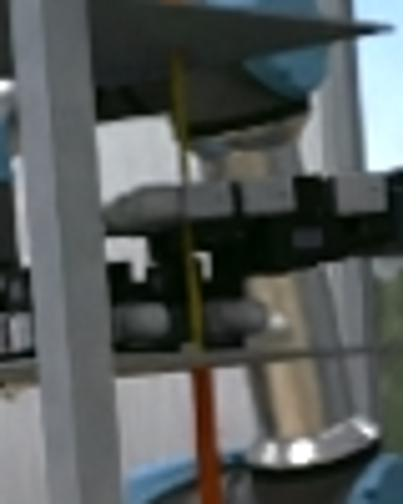

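Call:
{"name": "move", "arguments": {"target": [0,0.124,0,0,0,0,0.754,-0.25,0.576,0.696,0.754,0.25,0.576,0.696,0.754,-0.15,0.576,0.696,-0.571,0.678,0.226,0.168,0.7,-0.8,0,0,0,0,0,0,0.754,0.1,0.576,0.696,0.754,-0.1,0.576,0.696,0.754,-0.15,0.576,0.696,0.714,0.678,0.226,0.168,0.1,-0.8], "speed": 0.04, "stop_force": 5, "cameras": ["cam_low"]}}

Scene clock: 1802.30 s.
left_arm: end_effector_position=(+0.4799, -0.2735, +0.5319) hand_goal=(+0.754, -0.250, +0.576, +0.696, +0.754, +0.250, +0.576, +0.696, +0.754, -0.150, +0.576, +0.696, -0.570, +0.678, +0.226, +0.168) hand_measured=(+0.788, -0.094, +0.592, +0.696, +0.792, +0.074, +0.594, +0.696, +0.762, -0.148, +0.576, +0.696, -0.572, +0.678, +0.224, +0.168) hand_current_ma=(+61, +440, +20, +0, +72, -467, +23, +0, +7, +1, +0, +0, -1, +0, -1, +0) hand_state=(blocked, blocked, goal, goal, blocked, blocked, goal, goal, goal, goal, goal, goal, goal, goal, goal, goal) hand_current_limit=0.70 hand_speed=-0.80 end_effector_quat_wxyz=(+0.627, +0.627, +0.326, +0.327) | right_arm: end_effector_position=(+0.5631, +0.3830, +0.2389) hand_goal=(+0.754, +0.100, +0.576, +0.696, +0.754, -0.100, +0.576, +0.696, +0.754, -0.150, +0.576, +0.696, +0.714, +0.678, +0.226, +0.168) hand_measured=(+0.746, +0.096, +0.576, +0.698, +0.746, -0.098, +0.576, +0.696, +0.746, -0.148, +0.576, +0.696, +0.708, +0.678, +0.224, +0.168) hand_current_ma=(-16, -5, +0, +3, -15, +4, +0, +0, -15, +4, +0, +0, -14, -1, -3, +0) hand_state=(goal, goal, goal, goal, goal, goal, goal, goal, goal, goal, goal, goal, goal, goal, goal, goal) hand_current_limit=0.10 hand_speed=-0.80 end_effector_quat_wxyz=(+0.683, -0.683, +0.183, -0.183)
Joint positions: left_arm=[3.047 -1.531 -2.27 0.66 1.055 -6.282] | right_arm=[0.083 -1.291 1.676 -0.383 0.607 -0.002]
Joint torques (N m): left_arm=[-7.69 29.17 27.55 0.78 2.28 1.67] | right_arm=[0.8 -36.87 -26.87 -0.36 1.11 -0.58]
Wrist force (N): left_arm=[-1.9 -3.2 1.0] | right_arm=[-1.0 1.2 0.1]
Wrist torque (N m): left_arm=[0.14 0.19 -0.07] | right_arm=[-0.28 0.05 -0.03]
Wrist force, peak (N): left_arm=[-1.8 -3.4 1.4] | right_arm=[-1.1 1.6 0.2]
Hand target: left_arm +0.4799, -0.2735, +0.5319; +0.627, +0.627, +0.326, +0.327 | right_arm +0.5631, +0.3830, +0.2389; +0.683, -0.683, +0.183, -0.183
Off the commanded pose: left_arm 0.000 m, 0 deg | right_arm 0.000 m, 0 deg.
move: done
Images, in order (width x height): cam_low 504x504.

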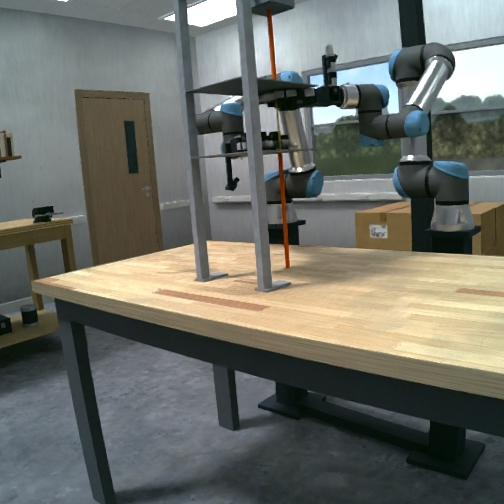

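Call:
{"name": "move", "arguments": {"target": [[0,0,0,0,0,0,0.754,-0.25,0.576,0.696,0.754,0.25,0.576,0.696,0.754,-0.15,0.576,0.696,-0.571,0.678,0.226,0.168,0.7,-0.8,0,0,0,0,0,0,0.754,-0.4,0.576,0.696,0.754,-0.1,0.576,0.696,0.754,-0.15,0.576,0.696,0.714,0.678,0.226,0.168,0.1,-0.8],[0,0,0,0,0,0,0.754,0.05,0.576,0.696,0.754,-0.05,0.576,0.696,0.754,-0.15,0.576,0.696,-0.571,0.678,0.226,0.168,0.2,-0.8,0,0,0,0,0,0,0.754,-0.4,0.576,0.696,0.754,-0.1,0.576,0.696,0.754,-0.15,0.576,0.696,0.714,0.678,0.226,0.168,0.1,-0.8],[0,-0.1165,0,0,0,0,0.754,-0.25,0.576,0.696,0.754,0.25,0.576,0.696,0.754,-0.15,0.576,0.696,-0.571,0.678,0.226,0.168,0.75,-0.8,0,0,0,0,0,0,0.754,-0.4,0.576,0.696,0.754,-0.1,0.576,0.696,0.754,-0.15,0.576,0.696,0.714,0.678,0.226,0.168,0.1,-0.8],[0,-0.1165,0,0,0,0,0.754,-0.25,0.576,0.696,0.754,0.25,0.576,0.696,0.754,-0.15,0.576,0.696,-0.571,0.678,0.226,0.168,0.75,-0.8,0,0,0,0,0,0,0.754,0.1,0.576,0.696,0.754,-0.1,0.576,0.696,0.754,-0.15,0.576,0.696,0.714,0.678,0.226,0.168,0.1,-0.8]], "speed": 0.08, "cameras": []}}

Call:
{"name": "move", "arguments": {"target": [0,0.025,0,0,0,0,0.754,-0.25,0.576,0.696,0.754,0.25,0.576,0.696,0.754,-0.15,0.576,0.696,-0.571,0.678,0.226,0.168,0.75,-0.8,0,0,0,0,0,0,0.754,0.1,0.576,0.696,0.754,-0.1,0.576,0.696,0.754,-0.15,0.576,0.696,0.714,0.678,0.226,0.168,0.1,-0.8], "speed": 0.02, "stop_force": 15, "cameras": []}}

Scene clock: 1824.30 s.
left_arm: end_effector_position=(+0.4800, -0.2735, +0.4620) hand_goal=(+0.754, -0.250, +0.576, +0.696, +0.754, +0.250, +0.576, +0.696, +0.754, -0.150, +0.576, +0.696, -0.570, +0.678, +0.226, +0.168) hand_measured=(+0.772, -0.090, +0.584, +0.696, +0.774, +0.074, +0.584, +0.696, +0.762, -0.148, +0.576, +0.696, -0.572, +0.678, +0.224, +0.168) hand_current_ma=(+27, +456, +7, +0, +28, -481, +7, +0, +7, +1, +0, +0, -1, +0, -1, +0) hand_state=(goal, blocked, goal, goal, goal, blocked, goal, goal, goal, goal, goal, goal, goal, goal, goal, goal) hand_current_limit=0.75 hand_speed=-0.80 end_effector_quat_wxyz=(+0.627, +0.627, +0.326, +0.327) | right_arm: end_effector_position=(+0.5631, +0.3830, +0.2389) hand_goal=(+0.754, +0.100, +0.576, +0.696, +0.754, -0.100, +0.576, +0.696, +0.754, -0.150, +0.576, +0.696, +0.714, +0.678, +0.226, +0.168) hand_measured=(+0.746, +0.096, +0.576, +0.698, +0.746, -0.098, +0.576, +0.696, +0.746, -0.148, +0.576, +0.696, +0.708, +0.678, +0.224, +0.168) hand_current_ma=(-16, -5, +0, +3, -15, +4, +0, +0, -15, +4, +0, +0, -14, -1, -3, +0) hand_state=(goal, goal, goal, goal, goal, goal, goal, goal, goal, goal, goal, goal, goal, goal, goal, goal) hand_current_limit=0.10 hand_speed=-0.80 end_effector_quat_wxyz=(+0.683, -0.683, +0.183, -0.183)
Joint positions: left_arm=[3.047 -1.688 -2.355 0.902 1.055 -6.282] | right_arm=[0.083 -1.291 1.676 -0.383 0.607 -0.002]
Joint torques (N m): left_arm=[8.47 14.82 6.59 2.99 -1.32 -1.93] | right_arm=[4.88 -35.71 -27.82 -0.5 1.39 -0.45]
Wrist force (N): left_arm=[-0.9 1.6 0.0] | right_arm=[-0.9 1.1 0.2]
Wrist torque (N m): left_arm=[0.07 0.22 0.02] | right_arm=[-0.31 0.03 -0.02]
Wrist force, peak (N): left_arm=[-1.8 -3.3 3.1] | right_arm=[-4.0 1.0 0.5]
Hand target: left_arm +0.4800, -0.2735, +0.4620; +0.627, +0.627, +0.326, +0.327 | right_arm +0.5631, +0.3830, +0.2389; +0.683, -0.683, +0.183, -0.183
Off the commanded pose: left_arm 0.000 m, 0 deg | right_arm 0.000 m, 0 deg.
move: done
No camera images: "cameras" was empty.

Scene clock: 1826.10 s.
left_arm: end_effector_position=(+0.4800, -0.2735, +0.4770) hand_goal=(+0.754, -0.250, +0.576, +0.696, +0.754, +0.250, +0.576, +0.696, +0.754, -0.150, +0.576, +0.696, -0.570, +0.678, +0.226, +0.168) hand_measured=(+0.786, -0.096, +0.592, +0.698, +0.790, +0.074, +0.594, +0.696, +0.762, -0.148, +0.576, +0.696, -0.572, +0.678, +0.224, +0.168) hand_current_ma=(+60, +435, +20, +0, +67, -481, +21, +0, +7, +1, +0, +0, -1, +0, -1, +0) hand_state=(blocked, blocked, goal, goal, blocked, blocked, goal, goal, goal, goal, goal, goal, goal, goal, goal, goal) hand_current_limit=0.75 hand_speed=-0.80 end_effector_quat_wxyz=(+0.627, +0.627, +0.326, +0.327) | right_arm: end_effector_position=(+0.5631, +0.3830, +0.2389) hand_goal=(+0.754, +0.100, +0.576, +0.696, +0.754, -0.100, +0.576, +0.696, +0.754, -0.150, +0.576, +0.696, +0.714, +0.678, +0.226, +0.168) hand_measured=(+0.746, +0.096, +0.576, +0.698, +0.746, -0.098, +0.576, +0.696, +0.746, -0.148, +0.576, +0.696, +0.708, +0.678, +0.224, +0.168) hand_current_ma=(-16, -5, +0, +3, -15, +4, +0, +0, -15, +4, +0, +0, -14, -1, -3, +0) hand_state=(goal, goal, goal, goal, goal, goal, goal, goal, goal, goal, goal, goal, goal, goal, goal, goal) hand_current_limit=0.10 hand_speed=-0.80 end_effector_quat_wxyz=(+0.683, -0.683, +0.183, -0.183)
Joint positions: left_arm=[3.047 -1.65 -2.34 0.849 1.055 -6.282] | right_arm=[0.083 -1.291 1.676 -0.383 0.607 -0.002]
Joint torques (N m): left_arm=[-5.65 30.81 25.74 0.87 1.51 1.25] | right_arm=[5.57 -35.66 -27.8 -0.43 1.23 -0.33]
Wrist force (N): left_arm=[-1.6 -2.9 0.9] | right_arm=[-1.1 1.1 0.0]
Wrist torque (N m): left_arm=[0.18 0.18 -0.01] | right_arm=[-0.29 0.07 -0.04]
Wrist force, peak (N): left_arm=[-1.6 -3.1 1.1] | right_arm=[-1.1 1.3 0.4]
Hand target: left_arm +0.4800, -0.2735, +0.4770; +0.627, +0.627, +0.326, +0.327 | right_arm +0.5631, +0.3830, +0.2389; +0.683, -0.683, +0.183, -0.183
Off the commanded pose: left_arm 0.000 m, 0 deg | right_arm 0.000 m, 0 deg.
move: done
No camera images: "cameras" was empty.

Call:
{"name": "move", "arguments": {"target": [0,0.05,0,0,0,0,0.754,-0.25,0.576,0.696,0.754,0.25,0.576,0.696,0.754,-0.15,0.576,0.696,-0.571,0.678,0.226,0.168,0.75,-0.8,0,0,0,0,0,0,0.754,0.1,0.576,0.696,0.754,-0.1,0.576,0.696,0.754,-0.15,0.576,0.696,0.714,0.678,0.226,0.168,0.1,-0.8], "speed": 0.03, "stop_force": 15, "cameras": ["cam_left_wrist"]}}

Call:
{"name": "zoom_image", "arguments": {"camera": "cam_left_wrist", "region": [280, 40, 480, 190]}}

Scene clock: 1872.53 s.
left_arm: end_effector_position=(+0.4800, -0.2735, +0.5070) hand_goal=(+0.754, -0.250, +0.576, +0.696, +0.754, +0.250, +0.576, +0.696, +0.754, -0.150, +0.576, +0.696, -0.570, +0.678, +0.226, +0.168) hand_measured=(+0.788, -0.096, +0.592, +0.698, +0.790, +0.074, +0.594, +0.696, +0.762, -0.148, +0.576, +0.696, -0.572, +0.678, +0.224, +0.168) hand_current_ma=(+63, +434, +21, +0, +71, -481, +22, +0, +7, +1, +0, +0, -1, +0, -1, +0) hand_state=(blocked, blocked, goal, goal, blocked, blocked, goal, goal, goal, goal, goal, goal, goal, goal, goal, goal) hand_current_limit=0.75 hand_speed=-0.80 end_effector_quat_wxyz=(+0.627, +0.627, +0.326, +0.327) | right_arm: end_effector_position=(+0.5631, +0.3830, +0.2389) hand_goal=(+0.754, +0.100, +0.576, +0.696, +0.754, -0.100, +0.576, +0.696, +0.754, -0.150, +0.576, +0.696, +0.714, +0.678, +0.226, +0.168) hand_measured=(+0.746, +0.096, +0.576, +0.698, +0.746, -0.098, +0.576, +0.696, +0.746, -0.148, +0.576, +0.696, +0.708, +0.678, +0.224, +0.168) hand_current_ma=(-16, -5, +0, +3, -15, +4, +0, +0, -15, +4, +0, +0, -14, -1, -3, +0) hand_state=(goal, goal, goal, goal, goal, goal, goal, goal, goal, goal, goal, goal, goal, goal, goal, goal) hand_current_limit=0.10 hand_speed=-0.80 end_effector_quat_wxyz=(+0.683, -0.683, +0.183, -0.183)
Joint positions: left_arm=[3.047 -1.581 -2.304 0.744 1.055 -6.282] | right_arm=[0.083 -1.291 1.676 -0.383 0.607 -0.002]
Joint torques (N m): left_arm=[-7.47 30.6 25.29 0.59 1.59 1.62] | right_arm=[6.12 -35.86 -27.4 -0.48 1.26 -0.13]
Wrist force (N): left_arm=[-1.4 -2.7 0.9] | right_arm=[-1.2 1.0 0.3]
Wrist torque (N m): left_arm=[0.18 0.14 -0.01] | right_arm=[-0.32 0.07 -0.04]
Wrist force, peak (N): left_arm=[-1.3 -3.6 1.2] | right_arm=[-1.1 1.4 0.1]
Hand target: left_arm +0.4800, -0.2735, +0.5070; +0.627, +0.627, +0.326, +0.327 | right_arm +0.5631, +0.3830, +0.2389; +0.683, -0.683, +0.183, -0.183
Off the commanded pose: left_arm 0.000 m, 0 deg | right_arm 0.000 m, 0 deg.
move: done
Images, in order (width x height): cam_left_wrist 672x504.

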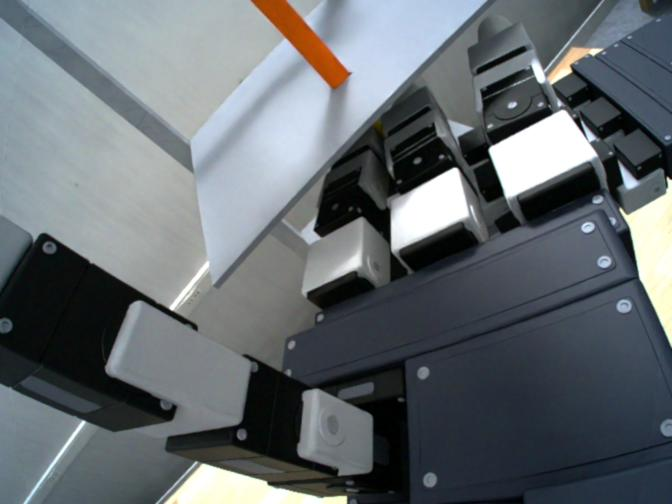

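Scaled by 2.520 from the camera's 672x504 image, which has a finer 960x720 frame.

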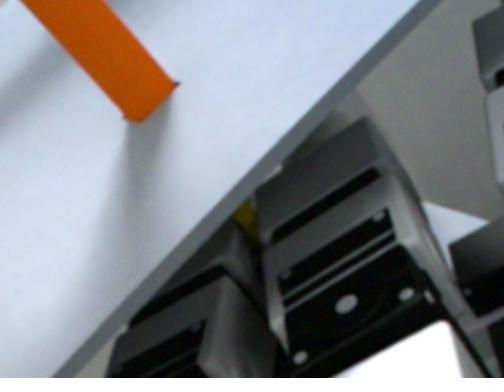

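Call:
{"name": "move", "arguments": {"target": [[0,0,0,0,0,0,0.754,-0.25,0.576,0.696,0.754,0.25,0.576,0.696,0.754,-0.15,0.576,0.696,-0.571,0.678,0.226,0.168,0.0,-0.8,0,0,0,0,0,0,0.754,0.1,0.576,0.696,0.754,-0.1,0.576,0.696,0.754,-0.15,0.576,0.696,0.714,0.678,0.226,0.168,0.1,-0.8],[0,0.02,0,0,0,0,0.754,-0.25,0.576,0.696,0.754,0.25,0.576,0.696,0.754,-0.15,0.576,0.696,-0.571,0.678,0.226,0.168,0.0,-0.8,0,0,0,0,0,0,0.754,0.1,0.576,0.696,0.754,-0.1,0.576,0.696,0.754,-0.15,0.576,0.696,0.714,0.678,0.226,0.168,0.1,-0.8]], "speed": 0.02, "cameras": []}}

Scene clock: 1885.53 s.
left_arm: end_effector_position=(+0.4800, -0.2735, +0.5189) hand_goal=(+0.754, -0.250, +0.576, +0.696, +0.754, +0.250, +0.576, +0.696, +0.754, -0.150, +0.576, +0.696, -0.570, +0.678, +0.226, +0.168) hand_measured=(+0.788, -0.096, +0.594, +0.698, +0.792, +0.074, +0.594, +0.696, +0.762, -0.148, +0.576, +0.696, -0.572, +0.678, +0.224, +0.168) hand_current_ma=(+65, +275, +21, +0, +74, -275, +23, +0, +7, +1, +0, +0, -1, +0, -1, +0) hand_state=(blocked, blocked, goal, goal, blocked, blocked, goal, goal, goal, goal, goal, goal, goal, goal, goal, goal) hand_current_limit=0.00 hand_speed=-0.80 end_effector_quat_wxyz=(+0.627, +0.627, +0.326, +0.327) | right_arm: end_effector_position=(+0.5631, +0.3830, +0.2389) hand_goal=(+0.754, +0.100, +0.576, +0.696, +0.754, -0.100, +0.576, +0.696, +0.754, -0.150, +0.576, +0.696, +0.714, +0.678, +0.226, +0.168) hand_measured=(+0.746, +0.096, +0.576, +0.698, +0.746, -0.098, +0.576, +0.696, +0.746, -0.148, +0.576, +0.696, +0.708, +0.678, +0.224, +0.168) hand_current_ma=(-16, -5, +0, +3, -15, +4, +0, +0, -15, +4, +0, +0, -14, -1, -3, +0) hand_state=(goal, goal, goal, goal, goal, goal, goal, goal, goal, goal, goal, goal, goal, goal, goal, goal) hand_current_limit=0.10 hand_speed=-0.80 end_effector_quat_wxyz=(+0.683, -0.683, +0.183, -0.183)
Joint positions: left_arm=[3.047 -1.556 -2.288 0.703 1.055 -6.282] | right_arm=[0.083 -1.291 1.676 -0.383 0.607 -0.002]
Joint torques (N m): left_arm=[-7.37 30.02 26.6 0.65 2 -1.12] | right_arm=[6.6 -35.77 -27.15 -0.54 1.36 0.03]
Wrist force (N): left_arm=[-1.4 -3.2 0.9] | right_arm=[-0.9 1.2 0.4]
Wrist torque (N m): left_arm=[0.13 0.13 0.00] | right_arm=[-0.31 0.02 -0.01]
Wrist force, peak (N): left_arm=[-1.8 -3.5 1.3] | right_arm=[-1.0 1.4 0.3]
Hand target: left_arm +0.4800, -0.2735, +0.5190; +0.627, +0.627, +0.326, +0.327 | right_arm +0.5631, +0.3830, +0.2389; +0.683, -0.683, +0.183, -0.183
Off the commanded pose: left_arm 0.000 m, 0 deg | right_arm 0.000 m, 0 deg.
move: done
No camera images: "cameras" was empty.

Call:
{"name": "wait", "arguments": {"seconds": 0, "cameras": ["cam_low", "cam_high", "cam_right_wrist"]}}

Call:
{"name": "zoom_image", "arguments": {"camera": "cam_low", "region": [255, 80, 315, 170]}}

Call:
{"name": "zoom_image", "arguments": {"camera": "cam_high", "region": [190, 0, 260, 200]}}

Scene clock: 1901.90 s.
left_arm: end_effector_position=(+0.4800, -0.2735, +0.5190) hand_goal=(+0.754, -0.250, +0.576, +0.696, +0.754, +0.250, +0.576, +0.696, +0.754, -0.150, +0.576, +0.696, -0.570, +0.678, +0.226, +0.168) hand_measured=(+0.788, -0.096, +0.594, +0.698, +0.792, +0.074, +0.594, +0.696, +0.762, -0.148, +0.576, +0.696, -0.572, +0.678, +0.224, +0.168) hand_current_ma=(+65, +275, +21, +0, +74, -275, +23, +0, +7, +1, +0, +0, -1, +0, -1, +0) hand_state=(blocked, blocked, goal, goal, blocked, blocked, goal, goal, goal, goal, goal, goal, goal, goal, goal, goal) hand_current_limit=0.00 hand_speed=-0.80 end_effector_quat_wxyz=(+0.627, +0.627, +0.326, +0.327) | right_arm: end_effector_position=(+0.5631, +0.3830, +0.2389) hand_goal=(+0.754, +0.100, +0.576, +0.696, +0.754, -0.100, +0.576, +0.696, +0.754, -0.150, +0.576, +0.696, +0.714, +0.678, +0.226, +0.168) hand_measured=(+0.746, +0.096, +0.576, +0.698, +0.746, -0.098, +0.576, +0.696, +0.746, -0.148, +0.576, +0.696, +0.708, +0.678, +0.224, +0.168) hand_current_ma=(-16, -5, +0, +3, -15, +4, +0, +0, -15, +4, +0, +0, -14, -1, -3, +0) hand_state=(goal, goal, goal, goal, goal, goal, goal, goal, goal, goal, goal, goal, goal, goal, goal, goal) hand_current_limit=0.10 hand_speed=-0.80 end_effector_quat_wxyz=(+0.683, -0.683, +0.183, -0.183)
Joint positions: left_arm=[3.047 -1.556 -2.288 0.703 1.055 -6.282] | right_arm=[0.083 -1.291 1.676 -0.383 0.607 -0.002]
Joint torques (N m): left_arm=[-7.72 29.96 26.98 0.89 1.79 1.42] | right_arm=[6.42 -34.76 -26.96 -0.55 1.26 0.17]
Wrist force (N): left_arm=[-1.8 -3.3 1.0] | right_arm=[-0.9 1.1 0.4]
Wrist torque (N m): left_arm=[0.14 0.17 -0.03] | right_arm=[-0.33 0.03 -0.01]
Wrist force, peak (N): left_arm=[-2.0 -3.4 1.3] | right_arm=[-1.2 1.4 0.2]
Hand target: left_arm +0.4800, -0.2735, +0.5190; +0.627, +0.627, +0.326, +0.327 | right_arm +0.5631, +0.3830, +0.2389; +0.683, -0.683, +0.183, -0.183
Off the commanded pose: left_arm 0.000 m, 0 deg | right_arm 0.000 m, 0 deg.
Images, in order (width x height): cam_high 504x504, cam_low 504x504, cam_right_wrist 672x504.

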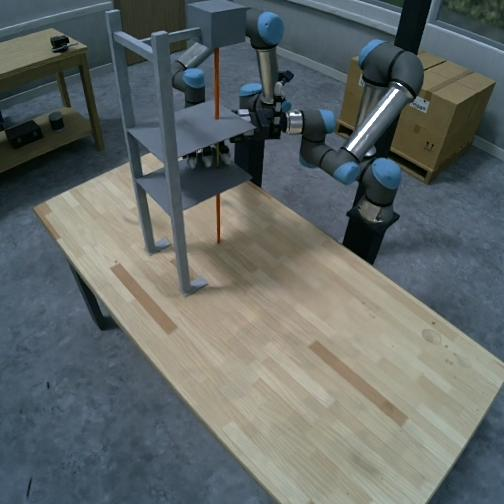

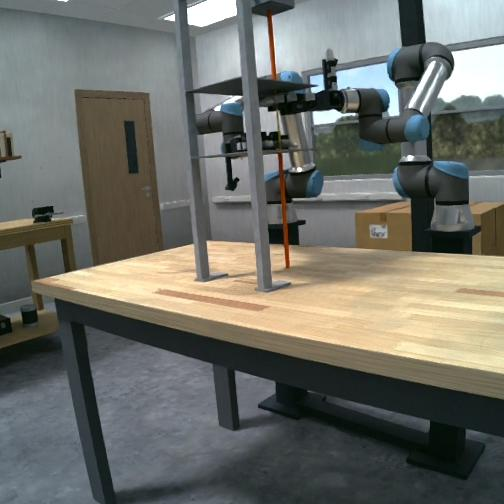

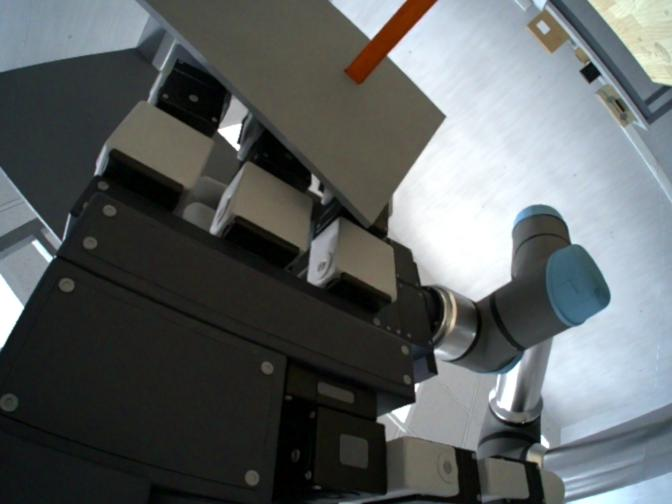

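Scaled by 5.600.

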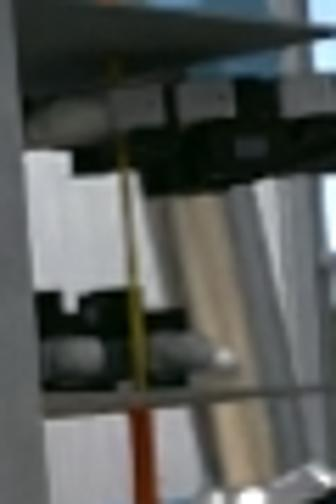

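Scaled by 2.520.

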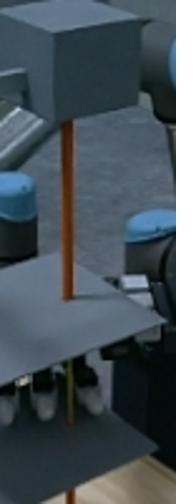

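Call:
{"name": "move", "arguments": {"target": [[0,0,0,0,0,0,0.754,-0.25,0.576,0.696,0.754,0.25,0.576,0.696,0.754,-0.15,0.576,0.696,-0.571,0.678,0.226,0.168,0.3,-0.8,0,0,0,0,0,0,0.754,-0.4,0.576,0.696,0.754,-0.1,0.576,0.696,0.754,-0.15,0.576,0.696,0.714,0.678,0.226,0.168,0.1,-0.8],[0,0,0,0,0,0,0.754,0.05,0.576,0.696,0.754,-0.05,0.576,0.696,0.754,-0.15,0.576,0.696,-0.571,0.678,0.226,0.168,0.2,-0.8,0,0,0,0,0,0,0.754,-0.4,0.576,0.696,0.754,-0.1,0.576,0.696,0.754,-0.15,0.576,0.696,0.714,0.678,0.226,0.168,0.1,-0.8],[0,-0.09,-0.0117,0,0,0,0.754,-0.25,0.576,0.696,0.754,0.25,0.576,0.696,0.754,-0.15,0.576,0.696,-0.571,0.678,0.226,0.168,0.75,-0.8,0,0,0,0,0,0,0.754,-0.4,0.576,0.696,0.754,-0.1,0.576,0.696,0.754,-0.15,0.576,0.696,0.714,0.678,0.226,0.168,0.1,-0.8],[0,-0.09,-0.0117,0,0,0,0.754,-0.25,0.576,0.696,0.754,0.25,0.576,0.696,0.754,-0.15,0.576,0.696,-0.571,0.678,0.226,0.168,0.75,-0.8,0,0,0,0,0,0,0.754,0.1,0.576,0.696,0.754,-0.1,0.576,0.696,0.754,-0.15,0.576,0.696,0.714,0.678,0.226,0.168,0.1,-0.8]], "speed": 0.08, "cameras": ["cam_left_wrist"]}}

Call:
{"name": "zoom_image", "arguments": {"camera": "cam_left_wrist", "region": [300, 40, 480, 190]}}

Scene clock: 1992.90 s.
left_arm: end_effector_position=(+0.4743, -0.2695, +0.4650) hand_goal=(+0.754, -0.250, +0.576, +0.696, +0.754, +0.250, +0.576, +0.696, +0.754, -0.150, +0.576, +0.696, -0.570, +0.678, +0.226, +0.168) hand_measured=(+0.772, -0.082, +0.584, +0.698, +0.774, +0.066, +0.584, +0.696, +0.762, -0.148, +0.576, +0.696, -0.572, +0.678, +0.224, +0.168) hand_current_ma=(+27, +481, +7, +0, +28, -481, +7, +0, +7, +1, +0, +0, -1, +0, -1, +0) hand_state=(goal, blocked, goal, goal, goal, blocked, goal, goal, goal, goal, goal, goal, goal, goal, goal, goal) hand_current_limit=0.75 hand_speed=-0.80 end_effector_quat_wxyz=(+0.627, +0.627, +0.326, +0.327) | right_arm: end_effector_position=(+0.5631, +0.3830, +0.2389) hand_goal=(+0.754, +0.100, +0.576, +0.696, +0.754, -0.100, +0.576, +0.696, +0.754, -0.150, +0.576, +0.696, +0.714, +0.678, +0.226, +0.168) hand_measured=(+0.746, +0.096, +0.576, +0.698, +0.746, -0.098, +0.576, +0.696, +0.746, -0.148, +0.576, +0.696, +0.708, +0.678, +0.224, +0.168) hand_current_ma=(-17, -5, -1, +3, -15, +4, +0, +0, -15, +4, +0, +0, -14, -1, -3, +0) hand_state=(goal, goal, goal, goal, goal, goal, goal, goal, goal, goal, goal, goal, goal, goal, goal, goal) hand_current_limit=0.10 hand_speed=-0.80 end_effector_quat_wxyz=(+0.683, -0.683, +0.183, -0.183)
Joint positions: left_arm=[3.059 -1.664 -2.371 0.894 1.043 -6.282] | right_arm=[0.083 -1.291 1.676 -0.383 0.607 -0.002]
Joint torques (N m): left_arm=[8.69 12.85 6.82 3.11 0.83 -1.97] | right_arm=[-2.59 -34.82 -27.9 -0.48 1.2 0.3]
Wrist force (N): left_arm=[-1.1 1.4 -0.4] | right_arm=[-1.0 1.1 0.1]
Wrist torque (N m): left_arm=[0.09 0.23 0.00] | right_arm=[-0.30 0.05 -0.02]
Wrist force, peak (N): left_arm=[-1.7 -3.3 3.0] | right_arm=[-3.7 1.2 0.6]
Hand target: left_arm +0.4743, -0.2695, +0.4650; +0.627, +0.627, +0.326, +0.327 | right_arm +0.5631, +0.3830, +0.2389; +0.683, -0.683, +0.183, -0.183
Off the commanded pose: left_arm 0.000 m, 0 deg | right_arm 0.000 m, 0 deg.
move: done
Images, in order (width x height): cam_left_wrist 672x504.

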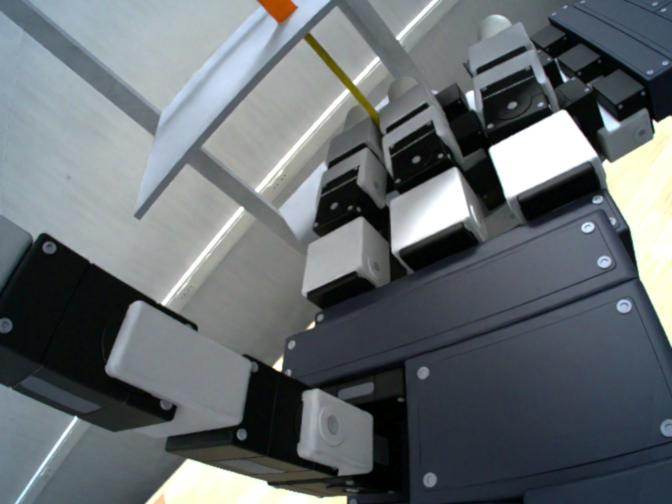

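Scaled by 2.800 from the camera's 672x504 image, which has a finer 960x720 frame.

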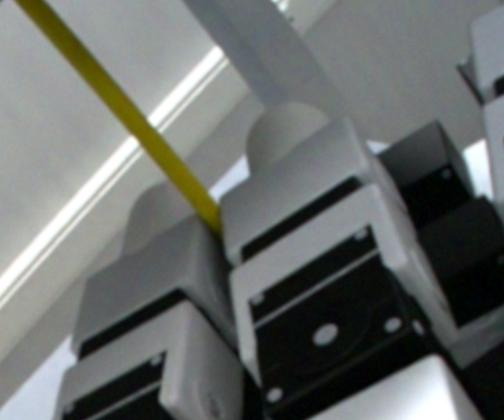

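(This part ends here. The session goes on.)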